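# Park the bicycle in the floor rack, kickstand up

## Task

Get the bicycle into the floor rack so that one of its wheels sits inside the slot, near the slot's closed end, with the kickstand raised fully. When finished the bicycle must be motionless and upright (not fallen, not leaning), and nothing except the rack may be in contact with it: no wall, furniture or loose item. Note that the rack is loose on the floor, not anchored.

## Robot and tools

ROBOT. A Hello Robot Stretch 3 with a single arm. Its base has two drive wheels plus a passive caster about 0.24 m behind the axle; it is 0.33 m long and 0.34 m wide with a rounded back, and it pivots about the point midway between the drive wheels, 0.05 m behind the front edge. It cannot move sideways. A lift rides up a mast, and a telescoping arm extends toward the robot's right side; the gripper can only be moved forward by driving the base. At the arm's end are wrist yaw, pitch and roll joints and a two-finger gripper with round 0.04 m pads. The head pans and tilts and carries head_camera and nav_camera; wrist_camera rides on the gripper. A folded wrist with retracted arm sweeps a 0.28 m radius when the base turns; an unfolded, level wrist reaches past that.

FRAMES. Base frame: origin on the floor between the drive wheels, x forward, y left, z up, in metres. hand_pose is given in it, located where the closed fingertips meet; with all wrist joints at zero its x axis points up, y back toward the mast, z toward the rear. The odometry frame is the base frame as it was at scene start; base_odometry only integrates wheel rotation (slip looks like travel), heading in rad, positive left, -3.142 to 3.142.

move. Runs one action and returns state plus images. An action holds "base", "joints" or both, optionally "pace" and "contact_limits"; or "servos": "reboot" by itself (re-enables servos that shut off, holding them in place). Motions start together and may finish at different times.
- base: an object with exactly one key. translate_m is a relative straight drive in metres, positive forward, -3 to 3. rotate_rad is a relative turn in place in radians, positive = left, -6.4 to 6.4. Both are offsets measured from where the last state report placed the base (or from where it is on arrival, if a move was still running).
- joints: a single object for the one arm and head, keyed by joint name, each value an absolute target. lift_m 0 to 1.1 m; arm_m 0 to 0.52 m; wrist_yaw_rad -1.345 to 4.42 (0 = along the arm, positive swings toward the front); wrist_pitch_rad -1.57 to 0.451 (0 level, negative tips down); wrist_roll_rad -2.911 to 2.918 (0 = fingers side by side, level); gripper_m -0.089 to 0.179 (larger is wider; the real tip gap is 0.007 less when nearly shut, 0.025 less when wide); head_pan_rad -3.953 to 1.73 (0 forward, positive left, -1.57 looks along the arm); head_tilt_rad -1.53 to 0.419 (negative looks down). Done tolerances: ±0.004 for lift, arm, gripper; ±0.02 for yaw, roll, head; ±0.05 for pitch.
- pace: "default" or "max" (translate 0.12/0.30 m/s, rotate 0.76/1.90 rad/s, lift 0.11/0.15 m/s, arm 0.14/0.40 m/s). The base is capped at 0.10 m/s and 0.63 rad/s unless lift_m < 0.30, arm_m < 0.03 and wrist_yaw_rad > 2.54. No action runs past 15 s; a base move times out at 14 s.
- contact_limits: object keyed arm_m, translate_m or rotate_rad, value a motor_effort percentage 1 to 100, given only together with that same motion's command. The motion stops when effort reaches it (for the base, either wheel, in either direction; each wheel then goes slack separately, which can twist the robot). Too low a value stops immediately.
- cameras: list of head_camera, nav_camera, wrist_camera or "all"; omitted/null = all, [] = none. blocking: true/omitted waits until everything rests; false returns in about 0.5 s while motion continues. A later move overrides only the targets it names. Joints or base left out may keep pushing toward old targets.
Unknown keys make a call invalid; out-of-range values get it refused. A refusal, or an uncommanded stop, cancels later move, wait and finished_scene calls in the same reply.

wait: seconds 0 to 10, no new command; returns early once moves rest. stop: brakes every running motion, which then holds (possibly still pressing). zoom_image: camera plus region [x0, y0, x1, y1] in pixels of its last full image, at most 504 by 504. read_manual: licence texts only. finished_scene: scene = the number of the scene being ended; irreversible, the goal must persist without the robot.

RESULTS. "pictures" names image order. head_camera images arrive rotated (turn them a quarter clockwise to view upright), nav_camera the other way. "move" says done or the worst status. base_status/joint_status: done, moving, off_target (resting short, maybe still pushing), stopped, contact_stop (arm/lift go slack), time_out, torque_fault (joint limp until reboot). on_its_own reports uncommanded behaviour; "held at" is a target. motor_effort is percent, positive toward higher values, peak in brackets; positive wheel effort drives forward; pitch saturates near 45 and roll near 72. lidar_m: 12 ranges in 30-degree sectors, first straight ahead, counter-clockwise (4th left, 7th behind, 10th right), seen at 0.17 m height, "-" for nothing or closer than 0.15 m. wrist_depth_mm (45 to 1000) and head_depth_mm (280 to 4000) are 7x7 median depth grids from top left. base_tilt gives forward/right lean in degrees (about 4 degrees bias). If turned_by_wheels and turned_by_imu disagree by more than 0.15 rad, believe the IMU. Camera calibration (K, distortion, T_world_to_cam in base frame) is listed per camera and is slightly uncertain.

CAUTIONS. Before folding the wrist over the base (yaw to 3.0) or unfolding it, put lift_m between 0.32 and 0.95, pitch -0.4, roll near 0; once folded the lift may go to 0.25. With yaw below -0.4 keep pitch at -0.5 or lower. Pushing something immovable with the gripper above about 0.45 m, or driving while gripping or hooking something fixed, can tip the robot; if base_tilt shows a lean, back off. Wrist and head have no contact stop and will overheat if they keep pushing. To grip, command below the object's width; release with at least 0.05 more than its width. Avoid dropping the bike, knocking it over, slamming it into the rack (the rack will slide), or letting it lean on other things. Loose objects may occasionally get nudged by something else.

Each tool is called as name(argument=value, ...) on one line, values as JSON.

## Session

move(joints={"head_pan_rad": -0.9, "head_tilt_rad": -0.4}, cameras=["head_camera", "nav_camera"])

move(joints={"head_pan_rad": 0.7, "head_tilt_rad": -0.4}, cameras=["head_camera", "nav_camera"])

Scene clock: 1.03 s.
move: done
base_odometry: x=+0.000 y=+0.000 heading=+0.000
turned_by_wheels: +0.000
turned_by_imu: +0.000
base_tilt: forward=-1.3 right=-0.5
lidar_m: 1.24 2.18 2.07 1.32 0.93 0.88 0.90 1.18 1.66 1.70 2.26 1.25
head_depth_mm: 2122 2215 2375 2514 2192 1711 1402 / 2396 2544 2738 2799 2235 1736 1411 / 2788 2980 3217 3158 2246 1743 1416 / 3312 3640 3975 3196 2284 1742 1422 / 3568 3828 - 3233 2277 1757 1440 / 3423 3649 3910 3313 2300 1792 1438 / 3305 3491 3741 3283 2165 1793 1456
base_status: not commanded
joint_positions: lift_m=+0.523 arm_m=+0.000 wrist_yaw_rad=+2.995 wrist_pitch_rad=-0.456 wrist_roll_rad=+0.000 gripper_m=+0.037 head_pan_rad=-0.892 head_tilt_rad=-0.394
joint_status: all done
measured_speeds: all 0
motor_effort: left_wheel=+0.2(0.6) right_wheel=+0.0(0.3) lift_m=+24.7(26.2) arm_m=-2.4(2.7) wrist_yaw_rad=-0.2(1.0) wrist_pitch_rad=+2.6(2.8) wrist_roll_rad=-0.2(0.4) gripper_m=+0.6(0.7) head_pan_rad=-3.3(6.4) head_tilt_rad=-2.0(3.1)
hand_pose: x=+0.0108 y=+0.0722 z=+0.5269 quat_wxyz=(+0.210, +0.698, +0.109, +0.676) (m; base frame)
wrist_depth_mm: - 138 - - - - - / - 149 - - - - - / - 160 - - - - - / - 179 - - - - - / 854 202 249 953 984 1000 - / 764 778 125 787 805 849 859 / 671 668 269 681 124 721 731
pictures: head_camera (sideways), nav_camera (sideways)
camera_calibration:
head_camera: T_world_to_cam=[[-0.20885, 0.33256, -0.919666, 1.22479], [0.774414, 0.630527, 0.0521401, -0.0699993], [0.597214, -0.701313, -0.389224, 0.464415], [0, 0, 0, 1]] pos_world=[0.0326503, -0.0374786, 1.31081]
nav_camera: T_world_to_cam=[[0.247499, -0.300047, 0.921258, -1.15721], [-0.74419, -0.667737, -0.0175483, 0.0799502], [0.620424, -0.681248, -0.388556, 0.458092], [0, 0, 0, 1]] pos_world=[0.0616938, 0.0182441, 1.24548]

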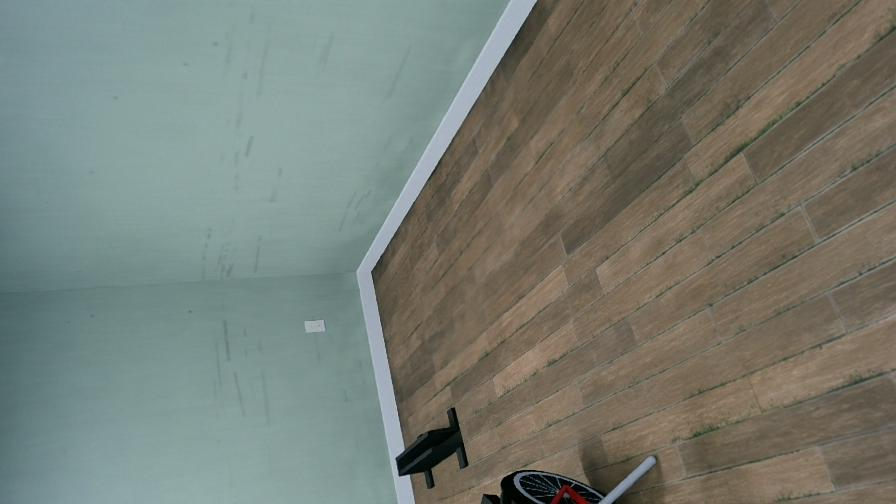

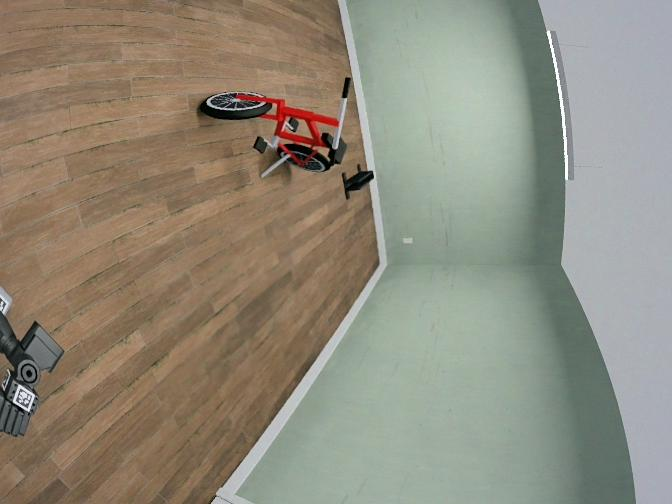

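Scene clock: 2.30 s.
move: done
base_odometry: x=+0.000 y=+0.000 heading=+0.000
turned_by_wheels: +0.000
turned_by_imu: +0.000
base_tilt: forward=-1.3 right=-0.5
lidar_m: 1.24 2.18 2.07 1.32 0.92 0.88 0.90 1.18 1.66 1.70 2.27 1.25
head_depth_mm: 2296 2441 2673 2857 2202 1698 1404 / 2191 2320 2508 2656 2252 1741 1407 / 2066 2225 2385 2578 2238 1721 1419 / 1957 2116 2274 2442 2288 1742 1421 / 1892 2026 2153 2325 2285 1762 1427 / 1820 1922 2062 2219 2278 1780 1437 / 1753 1830 1958 2092 2225 1785 1446
base_status: not commanded
joint_positions: lift_m=+0.523 arm_m=+0.000 wrist_yaw_rad=+2.995 wrist_pitch_rad=-0.456 wrist_roll_rad=+0.000 gripper_m=+0.037 head_pan_rad=+0.692 head_tilt_rad=-0.395
joint_status: all done
measured_speeds: all 0
motor_effort: left_wheel=+0.0(0.8) right_wheel=+0.2(0.3) lift_m=+25.5(26.4) arm_m=-4.2(4.2) wrist_yaw_rad=+0.3(1.5) wrist_pitch_rad=+2.7(2.8) wrist_roll_rad=-0.3(0.5) gripper_m=-0.4(1.1) head_pan_rad=+4.6(9.5) head_tilt_rad=-2.8(4.3)
hand_pose: x=+0.0108 y=+0.0722 z=+0.5269 quat_wxyz=(+0.210, +0.698, +0.109, +0.676) (m; base frame)
wrist_depth_mm: - 138 - - - - - / - 150 - - - - - / - 161 - - - - - / - 179 - - - - - / 882 201 250 986 - - - / 786 759 124 786 777 850 867 / 696 666 268 679 124 721 747
pictures: head_camera (sideways), nav_camera (sideways)
camera_calibration:
head_camera: T_world_to_cam=[[-0.330098, -0.213165, -0.919563, 1.22539], [-0.640193, 0.766443, 0.0521412, -0.0613716], [0.693678, 0.605909, -0.389468, 0.464143], [0, 0, 0, 1]] pos_world=[0.043244, 0.0270204, 1.3108]
nav_camera: T_world_to_cam=[[0.297102, 0.251403, 0.921155, -1.15737], [0.677028, -0.735748, -0.017562, 0.0712987], [0.673323, 0.628866, -0.388799, 0.458085], [0, 0, 0, 1]] pos_world=[-0.0128524, 0.0553507, 1.24548]

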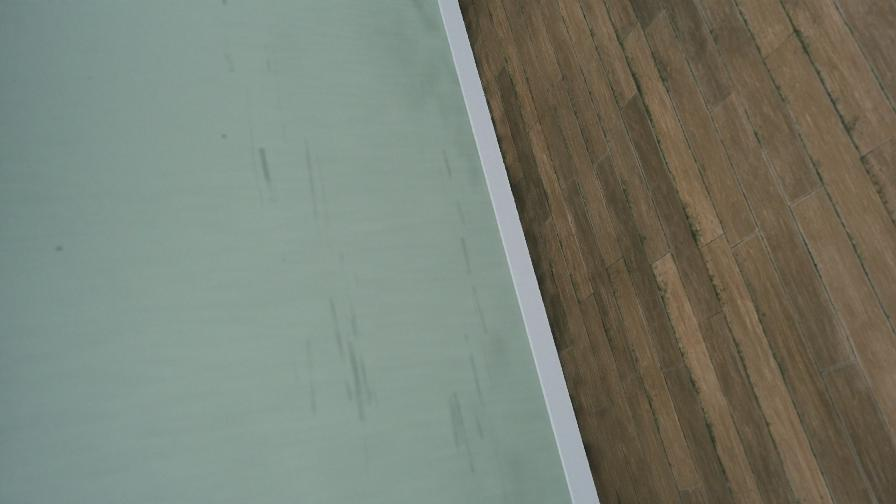

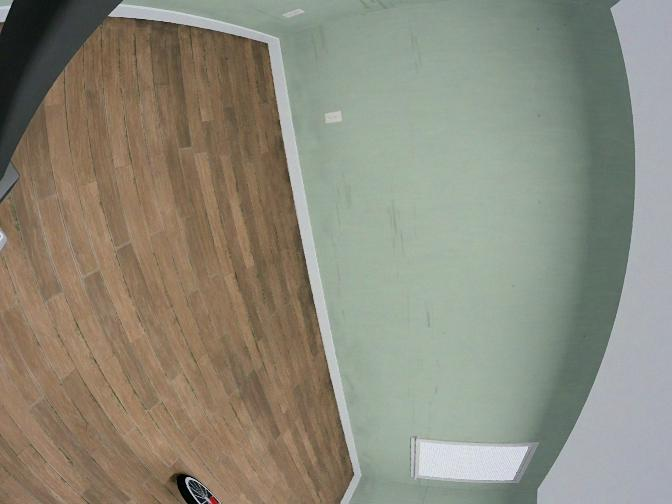

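move(joints={"head_pan_rad": -0.3, "head_tilt_rad": -0.45}, cameras=["head_camera", "nav_camera"])

zoom_image(camera="head_camera", region=[350, 0, 800, 500])

Scene clock: 6.40 s.
move: done
base_odometry: x=+0.000 y=+0.000 heading=+0.000
turned_by_wheels: +0.000
turned_by_imu: +0.000
base_tilt: forward=-1.3 right=-0.5
lidar_m: 1.24 2.18 2.07 1.31 0.92 0.88 0.90 1.19 1.66 1.70 2.27 1.25
head_depth_mm: 3258 3492 3728 2812 2074 1640 1351 / 3263 3556 3769 2453 2075 1637 1365 / 3328 3619 3847 2037 2001 1647 1367 / 3356 3684 3897 2837 1711 1623 1368 / 3403 3736 3984 2925 2134 1660 1383 / 3459 3775 - 2925 2149 1682 1399 / 3439 3821 - 2989 2155 1694 1393
base_status: not commanded
joint_positions: lift_m=+0.523 arm_m=+0.000 wrist_yaw_rad=+2.995 wrist_pitch_rad=-0.456 wrist_roll_rad=+0.000 gripper_m=+0.037 head_pan_rad=-0.292 head_tilt_rad=-0.444
joint_status: all done
measured_speeds: all 0
motor_effort: left_wheel=-0.5(0.7) right_wheel=+0.1(0.4) lift_m=+23.8(24.8) arm_m=-7.7(8.5) wrist_yaw_rad=-0.4(1.3) wrist_pitch_rad=+2.7(2.7) wrist_roll_rad=-0.1(0.3) gripper_m=-0.2(0.8) head_pan_rad=-3.7(6.6) head_tilt_rad=-2.6(4.1)
hand_pose: x=+0.0108 y=+0.0722 z=+0.5269 quat_wxyz=(+0.210, +0.698, +0.109, +0.676) (m; base frame)
wrist_depth_mm: - 138 - - - - - / - 150 - - - - - / - 161 - - - - - / - 179 - - - - - / 912 203 249 964 994 - - / 791 757 125 781 784 841 860 / 666 669 267 683 124 741 720
pictures: head_camera (sideways), nav_camera (sideways)
camera_calibration:
head_camera: T_world_to_cam=[[-0.403341, 0.169516, -0.899211, 1.19929], [0.28561, 0.956919, 0.0522849, -0.0672027], [0.869335, -0.235735, -0.43438, 0.521516], [0, 0, 0, 1]] pos_world=[0.0495427, -0.0160515, 1.30846]
nav_camera: T_world_to_cam=[[0.416958, -0.120882, 0.900852, -1.13161], [-0.238068, -0.97104, -0.0201113, 0.0801984], [0.877194, -0.206079, -0.433661, 0.515221], [0, 0, 0, 1]] pos_world=[0.0389789, 0.0472597, 1.24446]

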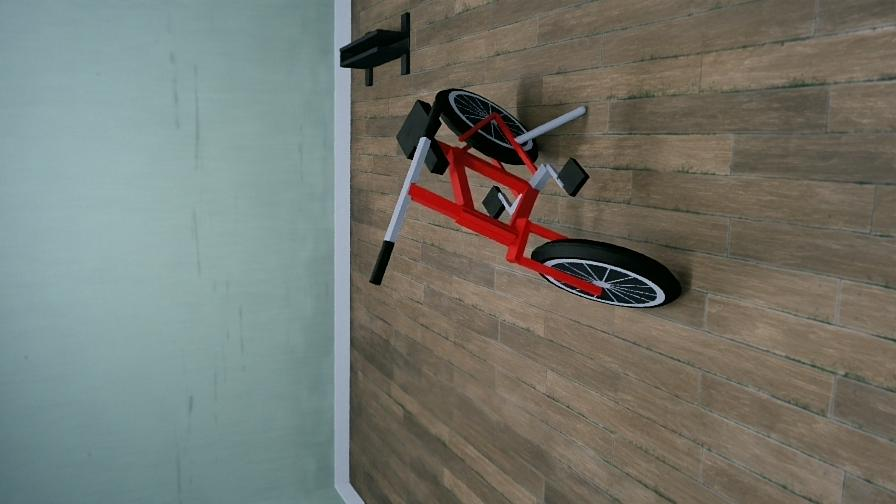

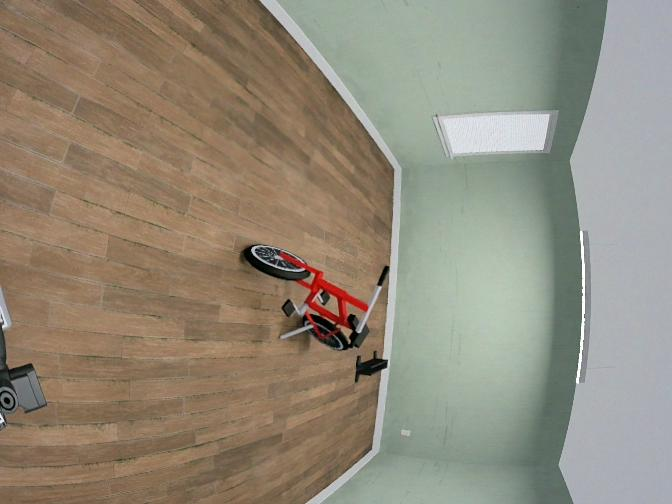

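Scaled by 1.008 from the camera's 896x504 image, which has a finer 1280x720 frame.

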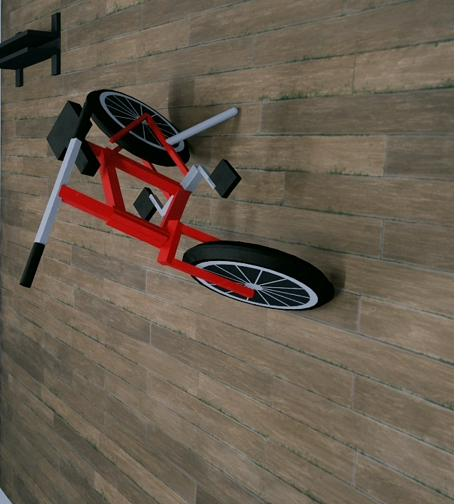

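move(joints={"head_pan_rad": -0.6, "head_tilt_rad": -0.4}, cameras=["head_camera"])

zoom_image(camera="head_camera", region=[300, 120, 540, 360])

Scene clock: 14.10 s.
move: done
base_odometry: x=+0.000 y=+0.000 heading=+0.000
turned_by_wheels: +0.000
turned_by_imu: +0.000
base_tilt: forward=-1.3 right=-0.5
lidar_m: 1.24 2.18 2.07 1.32 0.92 0.88 0.90 1.18 1.66 1.70 2.26 1.25
head_depth_mm: 3407 3556 3751 3010 2168 1690 1377 / 3563 3742 - 3006 2187 1696 1388 / 3428 3686 3964 3146 2218 1716 1400 / 3412 3646 3897 3113 2211 1712 1423 / 3330 3532 3831 2223 2076 1736 1423 / 3264 3546 3763 3013 2010 1702 1433 / 3263 3530 3693 3041 2271 1614 1436
base_status: not commanded
joint_positions: lift_m=+0.523 arm_m=+0.000 wrist_yaw_rad=+2.995 wrist_pitch_rad=-0.456 wrist_roll_rad=+0.000 gripper_m=+0.037 head_pan_rad=-0.592 head_tilt_rad=-0.409
joint_status: all done
measured_speeds: all 0
motor_effort: left_wheel=-0.2(0.8) right_wheel=+0.2(0.3) lift_m=+22.2(23.1) arm_m=-11.7(12.2) wrist_yaw_rad=+0.0(1.2) wrist_pitch_rad=+2.2(2.7) wrist_roll_rad=+0.0(0.3) gripper_m=+0.1(0.9) head_pan_rad=-3.2(5.0) head_tilt_rad=+3.5(5.2)
hand_pose: x=+0.0108 y=+0.0722 z=+0.5269 quat_wxyz=(+0.210, +0.698, +0.109, +0.676) (m; base frame)
wrist_depth_mm: - 138 - - - - - / - 149 - - - - - / - 161 - - - - - / - 179 - - - - - / 884 202 247 967 997 999 - / 749 759 124 801 767 863 857 / 674 666 269 679 124 721 728
pictures: head_camera (sideways)
camera_calibration:
head_camera: T_world_to_cam=[[-0.308647, 0.263276, -0.914015, 1.21802], [0.55411, 0.830805, 0.0521949, -0.0687258], [0.77311, -0.490355, -0.402309, 0.48037], [0, 0, 0, 1]] pos_world=[0.0426416, -0.0280268, 1.31014]

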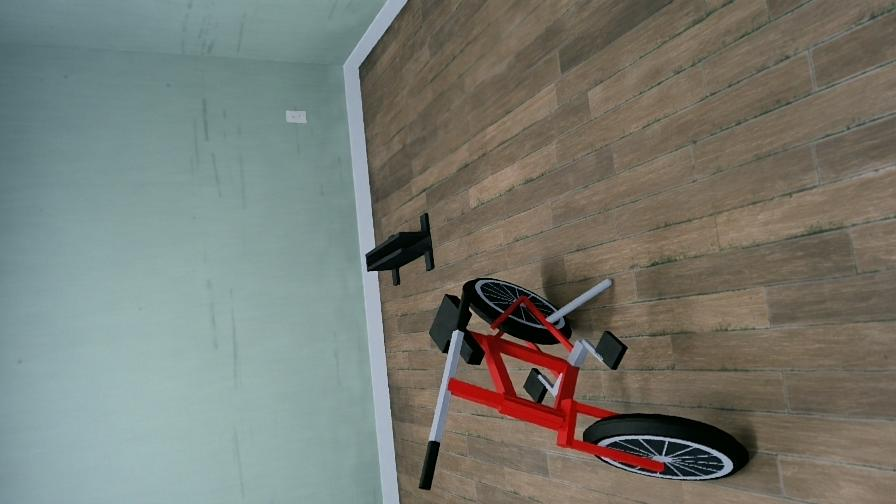

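Scaled by 2.100 from the camera's 896x504 image, which has a finer 1280x720 frame.

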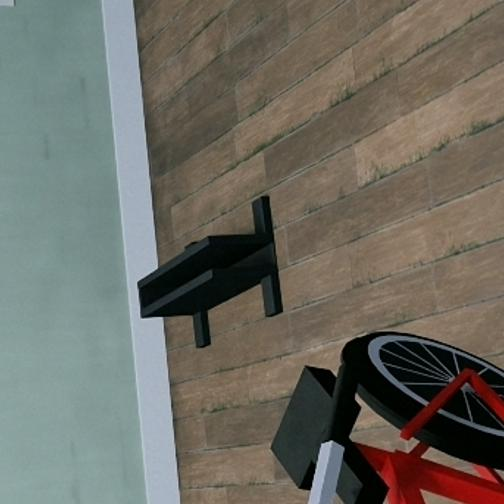

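move(base={"rotate_rad": -0.77}, joints={"lift_m": 0.28}, pace="max", cameras=[])

move(base={"translate_m": 2.0}, joints={"head_pan_rad": 0.3, "head_tilt_rad": -0.6}, pace="max", cameras=["head_camera", "nav_camera"])

move(joints={"head_pan_rad": 1.3, "head_tilt_rad": -0.7}, cameras=["head_camera", "nav_camera"])

Scene clock: 38.87 s.
move: done
base_odometry: x=+0.000 y=+0.000 heading=-0.770
turned_by_wheels: -0.770
turned_by_imu: -0.755
base_tilt: forward=-1.3 right=-0.4
lidar_m: 1.89 1.24 2.45 2.07 1.86 1.03 0.88 0.88 1.00 1.66 1.66 1.90
head_depth_mm: 1496 1598 1714 1823 1948 1711 1388 / 1594 1699 1804 1967 2070 1705 1396 / 1688 1816 1958 2132 2202 1716 1402 / 1818 1956 2106 2311 2198 1737 1411 / 1946 2113 2327 2507 2239 1727 1422 / 2100 2316 2525 2758 2237 1741 1427 / 2276 2506 2795 3030 2285 1768 1438
base_status: done
joint_positions: lift_m=+0.280 arm_m=+0.000 wrist_yaw_rad=+2.995 wrist_pitch_rad=-0.457 wrist_roll_rad=+0.000 gripper_m=+0.037 head_pan_rad=-0.592 head_tilt_rad=-0.408
joint_status: all done
measured_speeds: all 0
motor_effort: left_wheel=+0.9(9.4) right_wheel=-2.1(7.8) lift_m=+19.4(21.8) arm_m=-14.9(15.8) wrist_yaw_rad=+1.0(1.6) wrist_pitch_rad=+2.8(2.9) wrist_roll_rad=-0.3(0.4) gripper_m=+0.3(1.2) head_pan_rad=-2.8(4.1) head_tilt_rad=+4.0(4.6)
hand_pose: x=+0.0107 y=+0.0721 z=+0.2841 quat_wxyz=(+0.210, +0.698, +0.110, +0.676) (m; base frame)
wrist_depth_mm: - 138 - - - - - / - 150 - - - - - / 853 162 924 948 984 997 - / 668 178 698 734 748 772 761 / 564 202 211 604 615 621 636 / 481 290 124 300 493 526 538 / 256 256 251 267 124 462 464
pictures: none
No camera images: "cameras" was empty.

Scene clock: 46.93 s.
move: done
base_odometry: x=+1.436 y=-1.392 heading=-0.770
turned_by_wheels: +0.000
turned_by_imu: +0.010
base_tilt: forward=-1.3 right=-0.5
lidar_m: 1.96 1.96 2.24 0.44 0.49 0.70 2.78 2.30 1.30 1.11 1.11 1.27
head_depth_mm: 1707 1881 2115 2168 1739 1454 1236 / 1701 1872 2096 2223 1743 1447 1241 / 1686 1848 2074 2208 1777 1462 1248 / 1700 1853 2062 2214 1723 1463 1249 / 1678 1857 2076 2219 1747 1478 1262 / 1687 1845 2067 2187 1799 1485 1262 / 1665 1841 2025 2219 1793 1489 1275
base_status: done
joint_positions: lift_m=+0.280 arm_m=+0.000 wrist_yaw_rad=+2.995 wrist_pitch_rad=-0.457 wrist_roll_rad=+0.000 gripper_m=+0.037 head_pan_rad=+0.292 head_tilt_rad=-0.593
joint_status: all done
measured_speeds: all 0
motor_effort: left_wheel=-0.5(11.6) right_wheel=-1.6(5.7) lift_m=+26.4(26.8) arm_m=-12.7(15.4) wrist_yaw_rad=+0.8(2.3) wrist_pitch_rad=+2.7(3.0) wrist_roll_rad=-0.3(0.5) gripper_m=-0.4(1.4) head_pan_rad=+4.5(5.7) head_tilt_rad=-3.0(5.4)
hand_pose: x=+0.0107 y=+0.0721 z=+0.2841 quat_wxyz=(+0.210, +0.698, +0.110, +0.676) (m; base frame)
wrist_depth_mm: 138 138 432 - - - - / 572 150 489 511 - - - / 851 161 579 573 969 - - / 696 178 644 698 756 762 815 / 557 203 211 606 606 620 635 / 486 286 124 296 487 514 535 / 258 258 248 267 124 462 464
pictures: head_camera (sideways), nav_camera (sideways)
camera_calibration:
head_camera: T_world_to_cam=[[-0.553305, -0.117802, -0.824607, 1.10291], [-0.281419, 0.958178, 0.0519462, -0.0632927], [0.784001, 0.260802, -0.563316, 0.6898], [0, 0, 0, 1]] pos_world=[0.051628, 0.0106689, 1.30133]
nav_camera: T_world_to_cam=[[0.538117, 0.165964, 0.82637, -1.03522], [0.332924, -0.942553, -0.0274968, 0.0863259], [0.774333, 0.289915, -0.562457, 0.683429], [0, 0, 0, 1]] pos_world=[-0.000874306, 0.0550389, 1.24224]

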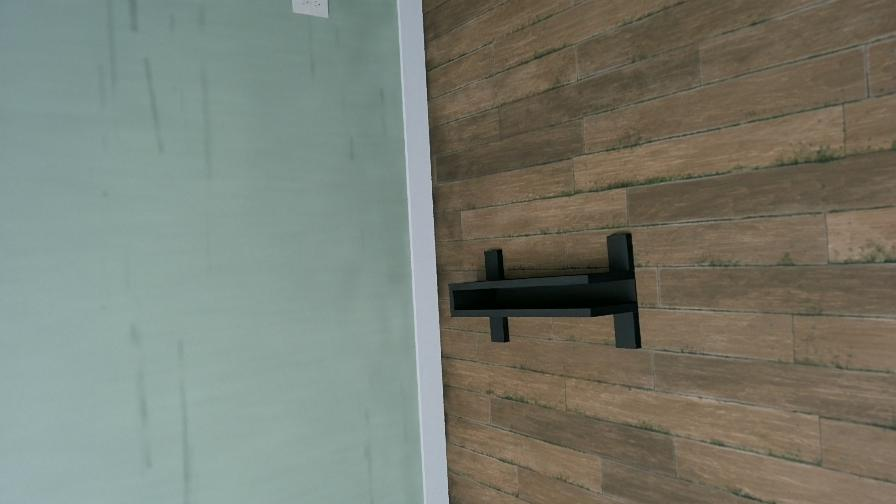

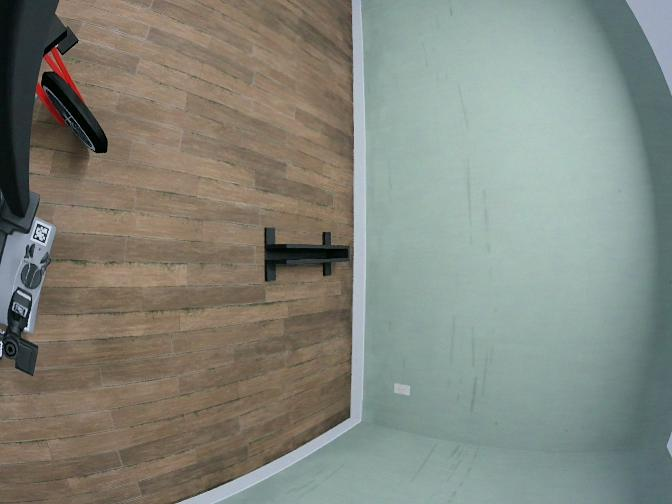

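Scene clock: 48.00 s.
move: done
base_odometry: x=+1.436 y=-1.392 heading=-0.770
turned_by_wheels: +0.000
turned_by_imu: +0.000
base_tilt: forward=-1.3 right=-0.5
lidar_m: 1.96 1.96 2.24 0.44 0.49 0.70 2.78 2.29 1.31 1.11 1.11 1.27
head_depth_mm: 2176 2361 2441 1939 1602 1365 1181 / 2413 2677 2494 1951 1604 1369 1189 / 2687 2995 2492 1956 1613 1373 1196 / 2765 3075 2481 1960 1618 1372 1180 / 2642 2964 2521 1990 1637 1385 1135 / 2493 2758 2549 1991 1636 1396 1004 / 2341 2621 2557 2007 1648 1402 1046
base_status: not commanded
joint_positions: lift_m=+0.280 arm_m=+0.000 wrist_yaw_rad=+2.995 wrist_pitch_rad=-0.457 wrist_roll_rad=+0.000 gripper_m=+0.037 head_pan_rad=+1.292 head_tilt_rad=-0.691
joint_status: all done
measured_speeds: all 0
motor_effort: left_wheel=-0.5(0.7) right_wheel=-1.4(1.6) lift_m=+27.1(27.8) arm_m=-12.7(13.5) wrist_yaw_rad=+0.1(1.4) wrist_pitch_rad=+2.7(2.9) wrist_roll_rad=-0.3(0.5) gripper_m=-0.2(1.1) head_pan_rad=+4.0(7.3) head_tilt_rad=-4.2(5.3)
hand_pose: x=+0.0107 y=+0.0721 z=+0.2841 quat_wxyz=(+0.210, +0.698, +0.110, +0.676) (m; base frame)
wrist_depth_mm: 139 139 432 - - - - / 580 150 503 507 - - - / 844 161 587 571 955 969 - / 687 178 641 694 728 774 790 / 550 203 212 600 606 626 635 / 481 288 125 297 482 533 541 / 256 257 250 267 124 452 464
pictures: head_camera (sideways), nav_camera (sideways)
camera_calibration:
head_camera: T_world_to_cam=[[-0.221336, -0.603969, -0.765658, 1.02404], [-0.956897, 0.285897, 0.0510972, -0.0580605], [0.188038, 0.743965, -0.641216, 0.794776], [0, 0, 0, 1]] pos_world=[0.0216501, 0.0437997, 1.29665]
nav_camera: T_world_to_cam=[[0.172654, 0.617387, 0.767479, -0.956218], [0.972172, -0.23207, -0.0320164, 0.0883067], [0.158343, 0.751649, -0.640274, 0.78842], [0, 0, 0, 1]] pos_world=[-0.0455952, 0.0182343, 1.24151]

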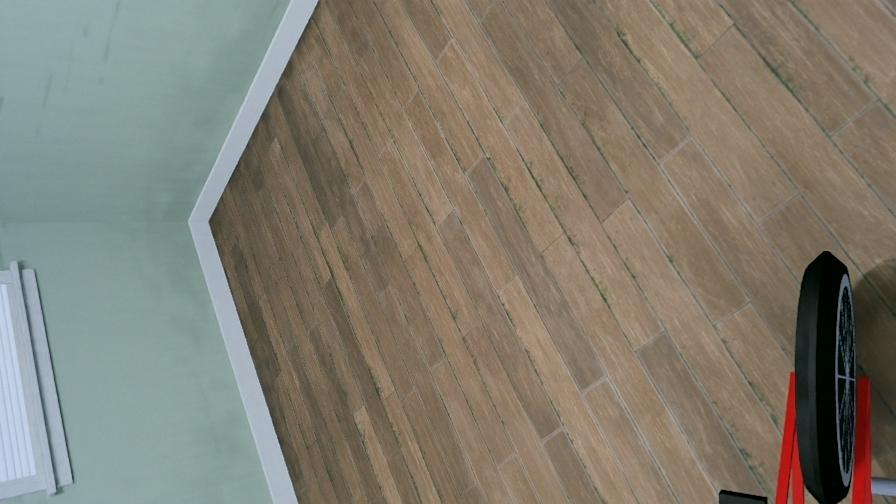

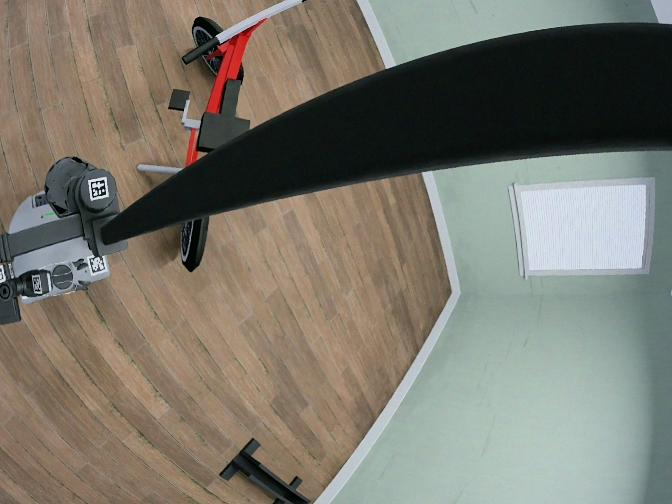

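move(base={"rotate_rad": 0.04}, pace="max", cameras=[])

move(base={"translate_m": 1.49}, pace="max", cameras=[])

move(base={"rotate_rad": -2.88}, joints={"head_pan_rad": -1.5, "head_tilt_rad": -0.95}, pace="max", cameras=["head_camera", "nav_camera"])

Scene clock: 59.93 s.
move: done
base_odometry: x=+1.436 y=-1.392 heading=-0.730
turned_by_wheels: +0.040
turned_by_imu: +0.039
base_tilt: forward=-1.3 right=-0.5
lidar_m: 1.96 1.96 0.45 0.44 0.50 0.96 2.78 2.13 1.27 1.11 1.11 1.30
head_depth_mm: 2252 2445 2439 1946 1607 1356 1181 / 2531 2780 2448 1956 1604 1365 1186 / 2806 3074 2501 1936 1607 1370 1188 / 2737 2982 2490 1971 1608 1379 1179 / 2569 2855 2509 1974 1624 1384 1147 / 2468 2710 2538 2003 1630 1395 985 / 2322 2559 2585 1999 1642 1397 984
base_status: done
joint_positions: lift_m=+0.280 arm_m=+0.000 wrist_yaw_rad=+2.995 wrist_pitch_rad=-0.457 wrist_roll_rad=+0.000 gripper_m=+0.037 head_pan_rad=+1.292 head_tilt_rad=-0.691
joint_status: not commanded
measured_speeds: all 0
motor_effort: left_wheel=-3.1(6.8) right_wheel=+3.3(5.3) lift_m=+30.3(31.7) arm_m=-11.3(12.5) wrist_yaw_rad=+0.4(1.0) wrist_pitch_rad=+2.8(3.0) wrist_roll_rad=-0.2(0.3) gripper_m=+0.2(0.6) head_pan_rad=+3.9(4.6) head_tilt_rad=-3.6(4.4)
hand_pose: x=+0.0107 y=+0.0721 z=+0.2841 quat_wxyz=(+0.210, +0.698, +0.110, +0.676) (m; base frame)
wrist_depth_mm: 140 138 438 - - - - / 586 150 496 501 - - - / 837 160 582 575 - 977 - / 681 178 659 686 751 753 785 / 566 203 211 599 618 613 639 / 487 288 125 296 484 522 530 / 256 257 250 264 124 452 458
pictures: none
No camera images: "cameras" was empty.

Scene clock: 66.27 s.
move: done
base_odometry: x=+2.546 y=-2.386 heading=-0.730
turned_by_wheels: +0.000
turned_by_imu: +0.008
base_tilt: forward=-1.3 right=-0.4
lidar_m: 0.52 0.52 0.62 1.10 2.98 1.42 4.18 1.47 0.87 0.76 0.76 0.60
head_depth_mm: 580 632 694 768 859 979 1108 / 647 711 791 886 1016 1184 1189 / 732 817 922 1063 1240 1347 1201 / 841 951 1101 1306 1517 1381 1154 / 991 1157 1382 1693 1623 1385 1121 / 1206 1456 1807 1943 1634 1388 1209 / 1538 1948 2394 2018 1652 1396 1206
base_status: done
joint_positions: lift_m=+0.280 arm_m=+0.000 wrist_yaw_rad=+2.995 wrist_pitch_rad=-0.457 wrist_roll_rad=+0.000 gripper_m=+0.037 head_pan_rad=+1.292 head_tilt_rad=-0.691
joint_status: not commanded
measured_speeds: all 0
motor_effort: left_wheel=-3.4(8.4) right_wheel=+2.0(9.6) lift_m=+31.0(34.6) arm_m=-10.7(12.6) wrist_yaw_rad=+0.9(1.6) wrist_pitch_rad=+2.7(3.1) wrist_roll_rad=-0.1(0.4) gripper_m=+0.3(1.2) head_pan_rad=+4.4(4.8) head_tilt_rad=-3.7(4.5)
hand_pose: x=+0.0107 y=+0.0721 z=+0.2841 quat_wxyz=(+0.210, +0.698, +0.110, +0.676) (m; base frame)
wrist_depth_mm: - 138 - - - - - / - 150 - - - - - / 925 161 529 602 906 - - / 451 178 559 649 754 650 - / 479 204 210 587 618 620 541 / 492 289 124 296 481 513 511 / 256 258 249 266 124 454 467
pictures: none
No camera images: "cameras" was empty.

Scene clock: 69.07 s.
move: done
base_odometry: x=+2.546 y=-2.386 heading=+2.673
turned_by_wheels: -2.880
turned_by_imu: -2.820
base_tilt: forward=-1.4 right=-0.4
lidar_m: 2.49 1.03 0.78 0.76 0.71 0.54 0.52 0.55 0.79 2.51 3.13 1.42
head_depth_mm: 2319 2024 1770 1544 1366 1225 1109 / 2539 2097 1773 1552 1371 1218 682 / 2535 2090 1786 1551 1369 1222 748 / 2533 2112 1782 1560 1385 1218 962 / 2548 2105 1801 1576 1378 1220 1125 / 2575 2147 1818 1572 1388 1230 1129 / 2614 2123 1819 1589 1387 1249 1130
base_status: done
joint_positions: lift_m=+0.280 arm_m=+0.000 wrist_yaw_rad=+2.995 wrist_pitch_rad=-0.457 wrist_roll_rad=+0.000 gripper_m=+0.037 head_pan_rad=-1.492 head_tilt_rad=-0.939
joint_status: all done
measured_speeds: all 0
motor_effort: left_wheel=+1.4(13.7) right_wheel=-3.0(9.1) lift_m=+26.4(31.5) arm_m=-14.6(15.6) wrist_yaw_rad=+0.4(1.6) wrist_pitch_rad=+2.5(3.0) wrist_roll_rad=-0.3(0.5) gripper_m=-0.4(1.2) head_pan_rad=-3.0(7.8) head_tilt_rad=-5.5(6.2)
hand_pose: x=+0.0107 y=+0.0721 z=+0.2841 quat_wxyz=(+0.210, +0.698, +0.110, +0.676) (m; base frame)
wrist_depth_mm: 137 139 756 766 760 774 781 / - 150 814 - - - - / 745 161 847 854 867 943 959 / 690 177 689 733 746 783 788 / 566 202 212 601 606 633 645 / 486 291 124 299 481 523 544 / 257 258 249 267 124 452 456
pictures: head_camera (sideways), nav_camera (sideways)
camera_calibration:
head_camera: T_world_to_cam=[[-0.0173839, 0.811142, -0.58459, 0.786843], [0.997385, 0.0550899, 0.0467803, -0.0643456], [0.0701505, -0.582248, -0.809979, 1.01497], [0, 0, 0, 1]] pos_world=[0.00665503, -0.0437319, 1.2851]
nav_camera: T_world_to_cam=[[0.0677193, -0.807126, 0.586482, -0.71972], [-0.992612, -0.113822, -0.0420291, 0.113315], [0.100677, -0.579303, -0.808871, 1.00803], [0, 0, 0, 1]] pos_world=[0.0597315, 0.0159481, 1.24223]

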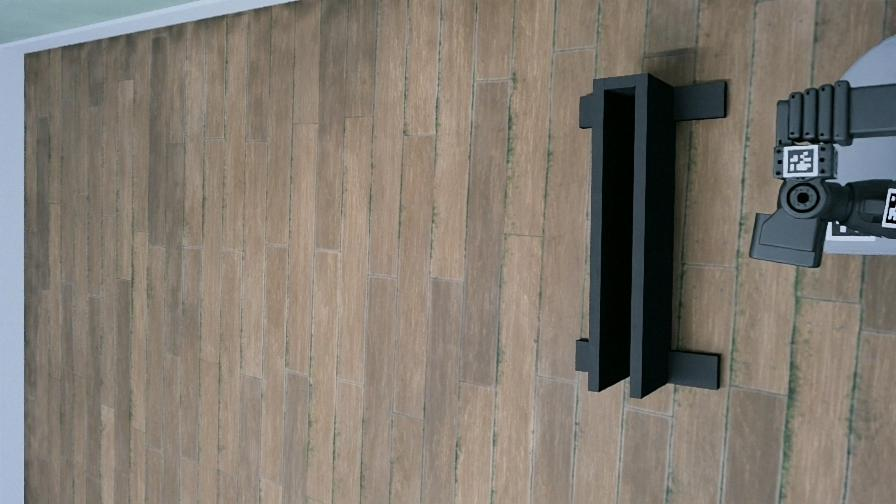

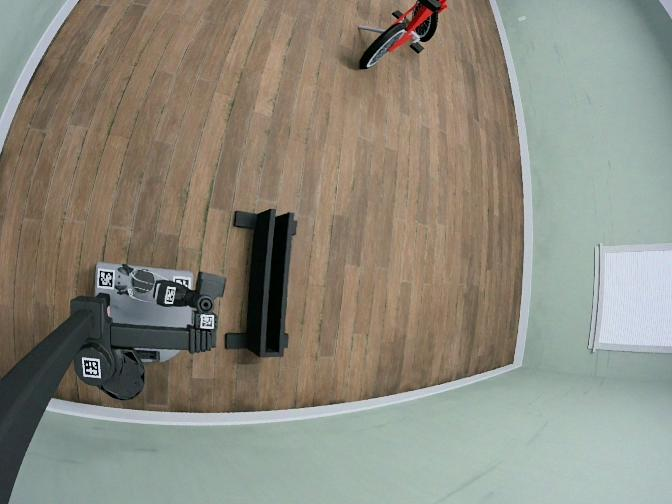

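move(base={"translate_m": 0.05}, joints={"lift_m": 0.42, "wrist_pitch_rad": -0.4}, pace="max", cameras=[])

move(joints={"wrist_yaw_rad": 0, "gripper_m": 0.179}, pace="max", cameras=[])

move(joints={"wrist_pitch_rad": -1.57, "wrist_roll_rad": -1.58, "arm_m": 0.375, "lift_m": 0.33}, pace="max", cameras=["head_camera", "wrist_camera"])

Scene clock: 79.60 s.
move: done
base_odometry: x=+2.502 y=-2.363 heading=+2.673
turned_by_wheels: +0.000
turned_by_imu: +0.001
base_tilt: forward=-1.3 right=-0.5
lidar_m: 2.48 1.03 0.78 0.76 0.78 0.59 0.57 0.60 0.86 2.75 3.11 1.38
head_depth_mm: 2387 2066 1771 1547 1367 1209 1098 / 2514 2100 1781 1551 1375 1210 566 / 2541 2080 1780 1552 1378 1214 626 / 2583 2101 1794 1554 1387 1218 983 / 2599 2132 1805 1573 1384 1222 1119 / 2596 2104 1811 1567 1384 1250 1129 / 2565 2124 1821 1569 1397 1254 1135
base_status: done
joint_positions: lift_m=+0.420 arm_m=+0.000 wrist_yaw_rad=+2.995 wrist_pitch_rad=-0.419 wrist_roll_rad=+0.000 gripper_m=+0.037 head_pan_rad=-1.492 head_tilt_rad=-0.939
joint_status: all done
measured_speeds: all 0
motor_effort: left_wheel=+0.7(9.6) right_wheel=-2.8(5.5) lift_m=+33.1(40.4) arm_m=-12.3(13.4) wrist_yaw_rad=+0.0(1.4) wrist_pitch_rad=+3.5(5.3) wrist_roll_rad=+0.1(0.4) gripper_m=-0.3(0.9) head_pan_rad=-3.4(4.0) head_tilt_rad=-4.5(5.5)
hand_pose: x=+0.0114 y=+0.0769 z=+0.4323 quat_wxyz=(+0.198, +0.700, +0.097, +0.679) (m; base frame)
wrist_depth_mm: 135 137 745 767 781 781 812 / 767 148 771 - - - - / 863 157 - - - - - / 823 172 213 - - - - / 791 192 211 852 867 869 930 / 664 643 124 682 675 756 746 / 577 593 253 581 124 630 632
pictures: none
No camera images: "cameras" was empty.

Scene clock: 81.53 s.
move: done
base_odometry: x=+2.502 y=-2.363 heading=+2.673
turned_by_wheels: +0.000
turned_by_imu: +0.000
base_tilt: forward=-1.3 right=-0.5
lidar_m: 2.48 1.03 0.78 0.76 0.77 0.59 0.57 0.61 0.86 2.74 3.14 1.38
head_depth_mm: 2396 2088 1759 1545 1364 1210 1102 / 2540 2082 1766 1553 1367 1217 566 / 2568 2107 1772 1554 1373 706 630 / 2555 2115 1789 1550 1381 1204 1108 / 2559 2137 1779 1566 1387 1229 1123 / 2612 2142 1819 1579 1388 1252 1131 / 2579 2134 1808 1581 1399 1254 1133
base_status: not commanded
joint_positions: lift_m=+0.420 arm_m=+0.000 wrist_yaw_rad=+0.002 wrist_pitch_rad=-0.419 wrist_roll_rad=+0.000 gripper_m=+0.179 head_pan_rad=-1.492 head_tilt_rad=-0.939
joint_status: all done
measured_speeds: all 0
motor_effort: left_wheel=+1.0(1.7) right_wheel=-2.8(2.9) lift_m=+31.1(33.1) arm_m=-10.9(12.6) wrist_yaw_rad=-2.7(4.1) wrist_pitch_rad=+3.5(3.8) wrist_roll_rad=-0.1(0.4) gripper_m=-0.4(84.1) head_pan_rad=-2.9(3.9) head_tilt_rad=-4.6(5.6)
hand_pose: x=-0.0210 y=-0.3692 z=+0.4323 quat_wxyz=(+0.692, +0.148, -0.691, -0.147) (m; base frame)
wrist_depth_mm: - - - - - - - / - - - - - - - / - - - - - - - / - 977 - - - - - / 803 830 822 854 874 899 771 / 133 690 689 699 721 137 636 / 117 - 634 641 639 118 112
pictures: none
No camera images: "cameras" was empty.

Scene clock: 83.77 s.
move: done
base_odometry: x=+2.502 y=-2.363 heading=+2.673
turned_by_wheels: +0.000
turned_by_imu: +0.000
base_tilt: forward=-1.3 right=-0.5
lidar_m: 2.48 1.03 0.77 0.76 0.78 0.59 0.57 0.60 0.86 2.76 3.14 1.38
head_depth_mm: 2401 2078 1773 1544 1361 1205 1111 / 2522 2072 1776 1554 1184 720 640 / 2569 2109 1786 1547 1186 1215 979 / 2544 2089 1792 1563 1295 1220 1108 / 2627 2101 1806 1571 1378 1226 1123 / 2568 2120 1806 1575 1384 1250 1126 / 2586 2140 1819 1569 1399 1245 1133
base_status: not commanded
joint_positions: lift_m=+0.330 arm_m=+0.375 wrist_yaw_rad=-0.001 wrist_pitch_rad=-1.547 wrist_roll_rad=-1.576 gripper_m=+0.179 head_pan_rad=-1.492 head_tilt_rad=-0.939
joint_status: all done
joint sent to its limit — wrist_pitch_rad, lower limit.
measured_speeds: all 0
motor_effort: left_wheel=+1.4(1.5) right_wheel=-2.7(3.0) lift_m=+21.7(25.8) arm_m=+15.6(23.0) wrist_yaw_rad=+0.3(2.2) wrist_pitch_rad=-1.4(2.7) wrist_roll_rad=-1.6(2.8) gripper_m=-0.1(1.2) head_pan_rad=-3.0(3.9) head_tilt_rad=-4.9(5.6)
hand_pose: x=-0.0213 y=-0.5020 z=+0.2120 quat_wxyz=(+0.715, +0.699, +0.002, +0.001) (m; base frame)
wrist_depth_mm: 348 347 231 348 355 355 359 / 352 356 240 357 362 363 367 / 363 364 248 363 369 365 377 / 370 370 226 368 378 378 384 / 374 378 277 381 384 390 390 / 128 389 244 387 393 139 398 / 118 392 252 392 408 120 112
pictures: head_camera (sideways), wrist_camera
camera_calibration:
head_camera: T_world_to_cam=[[-0.0172795, 0.811145, -0.58459, 0.786842], [0.997392, 0.0549615, 0.0467803, -0.0643457], [0.0700756, -0.582257, -0.809979, 1.01497], [0, 0, 0, 1]] pos_world=[0.0066494, -0.043732, 1.2851]
wrist_camera: T_world_to_cam=[[0.0475347, -0.998655, 0.0207244, -0.50759], [-0.990172, -0.0443787, 0.132624, -0.0242345], [-0.131526, -0.026825, -0.99095, 0.355707], [0, 0, 0, 1]] pos_world=[0.0469165, -0.49844, 0.366221]

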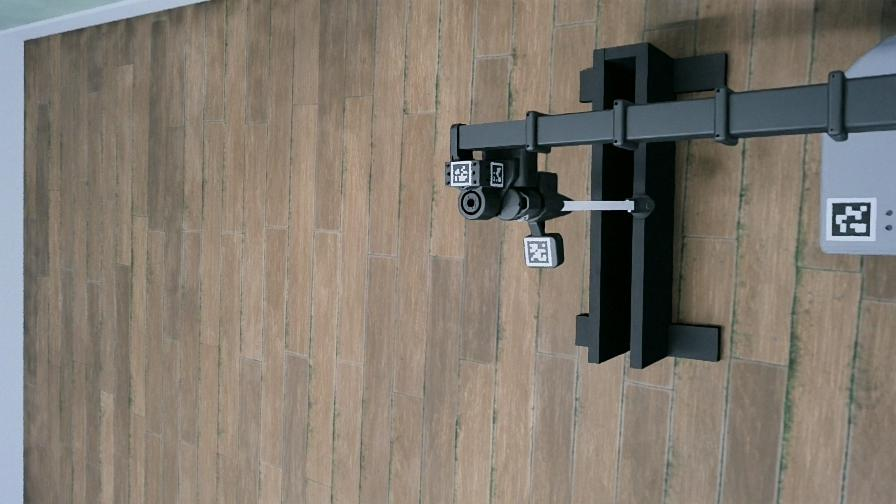

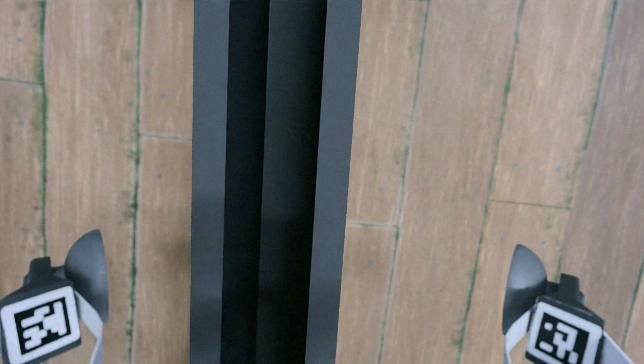

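move(joints={"wrist_roll_rad": -1.54, "arm_m": 0.349, "lift_m": 0.28}, cameras=[])

move(joints={"lift_m": 0.225}, cameras=["wrist_camera"])

move(joints={"gripper_m": 0.045}, cameras=["wrist_camera"])

move(joints={"lift_m": 0.30}, cameras=["wrist_camera", "head_camera"])

Scene clock: 90.80 s.
move: done
base_odometry: x=+2.502 y=-2.363 heading=+2.673
turned_by_wheels: +0.000
turned_by_imu: +0.000
base_tilt: forward=-1.4 right=-0.5
lidar_m: 2.48 1.02 0.78 0.76 0.77 0.59 0.57 0.60 0.86 2.75 3.12 1.38
head_depth_mm: 2413 2069 1765 1542 1360 1207 1111 / 2516 2074 1773 1538 1276 772 688 / 2523 2075 1765 1558 980 1214 978 / 2558 2104 1806 1558 1302 1220 1103 / 2602 2127 1816 1575 1381 1223 1127 / 2581 2129 1812 1575 1393 1249 1126 / 2623 2150 1834 1581 1394 1247 1134
base_status: not commanded
joint_positions: lift_m=+0.280 arm_m=+0.349 wrist_yaw_rad=-0.001 wrist_pitch_rad=-1.547 wrist_roll_rad=-1.545 gripper_m=+0.179 head_pan_rad=-1.492 head_tilt_rad=-0.939
joint_status: all done
measured_speeds: all 0
motor_effort: left_wheel=+1.3(1.7) right_wheel=-2.7(2.9) lift_m=+19.3(24.1) arm_m=-15.1(21.9) wrist_yaw_rad=+1.0(2.1) wrist_pitch_rad=-1.3(1.8) wrist_roll_rad=+1.5(2.4) gripper_m=+0.0(0.9) head_pan_rad=-3.1(3.9) head_tilt_rad=-5.1(5.4)
hand_pose: x=-0.0213 y=-0.4759 z=+0.1620 quat_wxyz=(+0.715, +0.699, -0.009, -0.010) (m; base frame)
wrist_depth_mm: 302 301 151 297 163 309 313 / 305 311 153 308 157 314 314 / 310 313 157 309 159 320 320 / 318 322 161 319 325 326 329 / 325 326 164 329 331 330 338 / 128 337 181 331 338 139 345 / 116 346 171 340 344 119 112
pictures: none
No camera images: "cameras" was empty.

Scene clock: 92.13 s.
move: done
base_odometry: x=+2.502 y=-2.363 heading=+2.673
turned_by_wheels: +0.000
turned_by_imu: +0.000
base_tilt: forward=-1.3 right=-0.5
lidar_m: 2.47 1.03 0.78 0.76 0.78 0.59 0.57 0.60 0.86 2.75 3.12 1.38
head_depth_mm: 2392 2074 1755 1531 1362 1212 1109 / 2539 2087 1768 1552 1277 1141 745 / 2538 2116 1773 1553 966 1207 978 / 2581 2105 1796 1562 1303 1221 1107 / 2579 2110 1803 1573 1383 1231 1122 / 2622 2134 1807 1563 1380 1244 1128 / 2617 2135 1830 1579 1387 1248 1133
base_status: not commanded
joint_positions: lift_m=+0.225 arm_m=+0.349 wrist_yaw_rad=-0.001 wrist_pitch_rad=-1.547 wrist_roll_rad=-1.545 gripper_m=+0.179 head_pan_rad=-1.492 head_tilt_rad=-0.939
joint_status: all done
measured_speeds: all 0
motor_effort: left_wheel=+0.9(1.5) right_wheel=-2.7(3.0) lift_m=+18.5(21.9) arm_m=-13.5(15.1) wrist_yaw_rad=+0.3(2.3) wrist_pitch_rad=-1.6(1.8) wrist_roll_rad=+1.5(1.8) gripper_m=+0.6(1.3) head_pan_rad=-3.2(4.0) head_tilt_rad=-5.3(5.4)
hand_pose: x=-0.0213 y=-0.4759 z=+0.1070 quat_wxyz=(+0.715, +0.699, -0.009, -0.010) (m; base frame)
wrist_depth_mm: 249 98 112 245 99 252 256 / 253 99 133 252 109 259 260 / 256 102 136 258 108 267 267 / 262 104 118 263 106 274 272 / 268 142 120 266 108 275 276 / 129 133 147 273 110 140 283 / 116 111 125 280 139 120 113
pictures: wrist_camera
camera_calibration:
wrist_camera: T_world_to_cam=[[0.016302, -0.999654, 0.0206602, -0.480555], [-0.991169, -0.0134372, 0.131919, 0.0056189], [-0.131596, -0.0226283, -0.991045, 0.254375], [0, 0, 0, 1]] pos_world=[0.046878, -0.474557, 0.261284]

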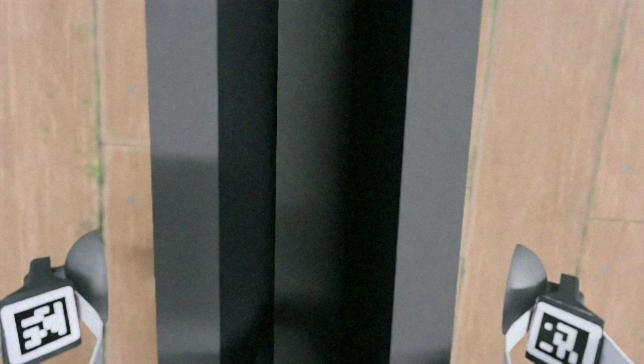

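Scene clock: 94.00 s.
move: done
base_odometry: x=+2.502 y=-2.363 heading=+2.673
turned_by_wheels: +0.000
turned_by_imu: +0.000
base_tilt: forward=-1.4 right=-0.5
lidar_m: 2.48 1.03 0.78 0.76 0.77 0.59 0.57 0.60 0.86 2.75 3.13 1.38
head_depth_mm: 2422 2090 1773 1539 1366 1207 1113 / 2508 2084 1782 1557 1280 1135 745 / 2557 2099 1784 1552 966 1213 977 / 2572 2093 1798 1561 1304 1215 1110 / 2542 2145 1803 1565 1383 1228 1126 / 2575 2113 1799 1569 1387 1239 1126 / 2592 2169 1832 1579 1394 1260 1129
base_status: not commanded
joint_positions: lift_m=+0.225 arm_m=+0.349 wrist_yaw_rad=-0.001 wrist_pitch_rad=-1.553 wrist_roll_rad=-1.545 gripper_m=+0.046 head_pan_rad=-1.492 head_tilt_rad=-0.939
joint_status: all done
measured_speeds: all 0
motor_effort: left_wheel=+1.0(1.7) right_wheel=-2.7(2.9) lift_m=+18.8(19.1) arm_m=-12.0(14.1) wrist_yaw_rad=+0.9(2.4) wrist_pitch_rad=-0.5(1.7) wrist_roll_rad=+1.3(1.8) gripper_m=-29.1(99.2) head_pan_rad=-2.8(3.9) head_tilt_rad=-4.6(5.4)
hand_pose: x=-0.0213 y=-0.4744 z=+0.1071 quat_wxyz=(+0.713, +0.701, -0.009, -0.010) (m; base frame)
wrist_depth_mm: 249 99 110 249 100 255 257 / 255 253 110 253 112 259 262 / 258 257 132 258 129 264 266 / 263 261 114 263 108 273 271 / 271 142 116 269 109 275 280 / 278 117 142 273 111 280 287 / - 115 121 281 121 116 292
pictures: wrist_camera
camera_calibration:
wrist_camera: T_world_to_cam=[[0.0163045, -0.999758, 0.0147458, -0.478455], [-0.99117, -0.01422, 0.131831, 0.00526491], [-0.13159, -0.0167651, -0.991162, 0.257309], [0, 0, 0, 1]] pos_world=[0.0468787, -0.473951, 0.261396]

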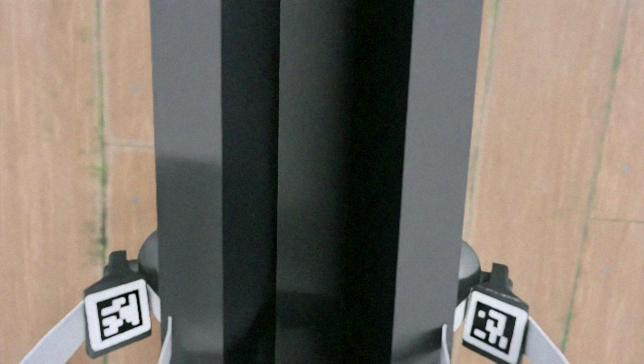

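Scene clock: 95.50 s.
move: done
base_odometry: x=+2.502 y=-2.363 heading=+2.673
turned_by_wheels: +0.000
turned_by_imu: +0.000
base_tilt: forward=-1.3 right=-0.4
lidar_m: 2.48 1.03 0.77 0.76 0.78 0.59 0.57 0.60 0.44 0.43 0.44 1.38
head_depth_mm: 2349 2070 1755 1542 1373 1204 1111 / 2501 2068 1758 1539 1150 750 677 / 2549 2111 1790 1542 978 1217 977 / 2551 2087 1781 1548 1233 1218 1111 / 2582 2112 1813 1558 1245 1206 1128 / 2586 2119 1797 1568 1391 1249 1126 / 2604 2144 1837 1574 1396 1252 1129
base_status: not commanded
joint_positions: lift_m=+0.300 arm_m=+0.349 wrist_yaw_rad=-0.001 wrist_pitch_rad=-1.543 wrist_roll_rad=-1.544 gripper_m=+0.049 head_pan_rad=-1.493 head_tilt_rad=-0.941
joint_status: all done
measured_speeds: all 0
motor_effort: left_wheel=+0.5(1.9) right_wheel=-0.6(2.9) lift_m=+39.9(47.2) arm_m=-10.2(12.4) wrist_yaw_rad=+2.2(2.2) wrist_pitch_rad=-2.1(2.6) wrist_roll_rad=+1.0(1.7) gripper_m=-12.2(29.6) head_pan_rad=-3.0(3.9) head_tilt_rad=-3.9(5.3)
hand_pose: x=-0.0214 y=-0.4771 z=+0.1819 quat_wxyz=(+0.717, +0.697, -0.009, -0.010) (m; base frame)
wrist_depth_mm: 316 320 126 275 127 330 331 / 325 324 127 279 130 333 337 / 330 328 130 285 132 336 346 / 337 341 138 291 135 348 354 / 347 345 136 297 137 360 361 / 349 121 143 301 138 362 371 / 354 118 143 313 128 368 377
pictures: head_camera (sideways), wrist_camera
camera_calibration:
head_camera: T_world_to_cam=[[-0.0169802, 0.812461, -0.582768, 0.784466], [0.997427, 0.0543631, 0.0467276, -0.0642771], [0.0696454, -0.580475, -0.811294, 1.01668], [0, 0, 0, 1]] pos_world=[0.00662481, -0.0436945, 1.28499]
wrist_camera: T_world_to_cam=[[0.015961, -0.999556, 0.0251585, -0.484035], [-0.991175, -0.0125056, 0.131966, -0.00385161], [-0.131593, -0.0270428, -0.990935, 0.32648], [0, 0, 0, 1]] pos_world=[0.0468707, -0.47504, 0.336207]

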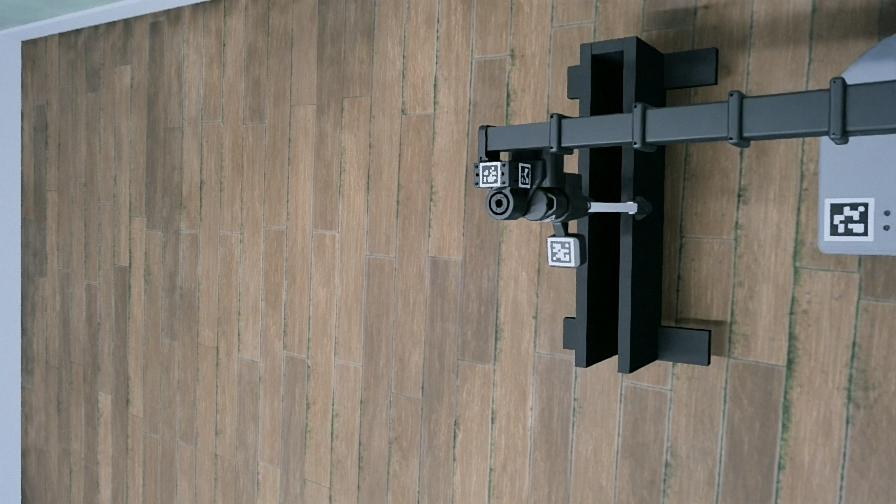

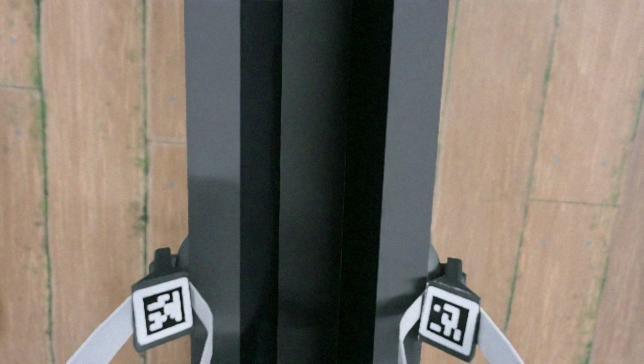

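move(joints={"head_pan_rad": -0.6, "head_tilt_rad": -0.6}, cameras=["head_camera"])

zoom_image(camera="head_camera", region=[400, 50, 800, 450])

Scene clock: 101.93 s.
move: done
base_odometry: x=+2.502 y=-2.363 heading=+2.673
turned_by_wheels: +0.000
turned_by_imu: +0.000
base_tilt: forward=-1.3 right=-0.5
lidar_m: 2.48 1.03 0.78 0.76 0.78 0.59 0.57 0.60 0.44 0.42 0.44 1.38
head_depth_mm: 3320 3570 2875 2153 1724 1437 1226 / 3635 3898 2906 2187 1731 1439 1234 / - - 2961 2174 1727 1454 1238 / - - 2287 1983 1749 1452 1242 / - - 2847 2204 1761 1464 1252 / 3996 - 2998 2226 1775 1476 1255 / 3688 3900 3027 2269 1787 1474 1256
base_status: not commanded
joint_positions: lift_m=+0.300 arm_m=+0.349 wrist_yaw_rad=-0.001 wrist_pitch_rad=-1.543 wrist_roll_rad=-1.544 gripper_m=+0.049 head_pan_rad=-0.608 head_tilt_rad=-0.606
joint_status: all done
measured_speeds: all 0
motor_effort: left_wheel=+0.1(1.0) right_wheel=-0.5(0.7) lift_m=+28.9(31.9) arm_m=-5.0(6.9) wrist_yaw_rad=+1.3(2.0) wrist_pitch_rad=-2.2(2.7) wrist_roll_rad=+1.2(1.6) gripper_m=-11.1(12.1) head_pan_rad=+4.1(6.6) head_tilt_rad=+3.2(4.2)
hand_pose: x=-0.0214 y=-0.4771 z=+0.1819 quat_wxyz=(+0.717, +0.697, -0.009, -0.010) (m; base frame)
wrist_depth_mm: 315 319 125 274 127 327 328 / 325 328 127 278 129 334 333 / 325 334 130 284 132 340 348 / 338 336 138 289 135 350 346 / 343 340 136 298 138 357 360 / 356 121 143 300 139 366 366 / 358 118 142 312 141 372 378
pictures: head_camera (sideways)
camera_calibration:
head_camera: T_world_to_cam=[[-0.444952, 0.366384, -0.817178, 1.09256], [0.57632, 0.815577, 0.0518614, -0.0684136], [0.685473, -0.44788, -0.574047, 0.704362], [0, 0, 0, 1]] pos_world=[0.0427439, -0.0290307, 1.3007]

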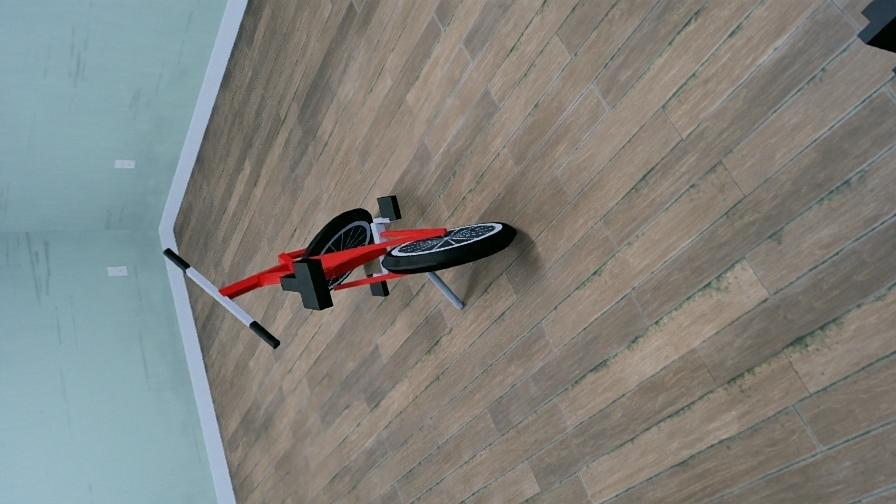

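Scaled by 1.260 from the camera's 896x504 image, which has a finer 1280x720 frame.

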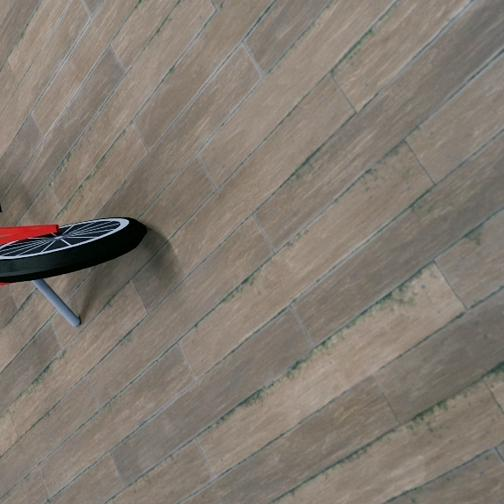

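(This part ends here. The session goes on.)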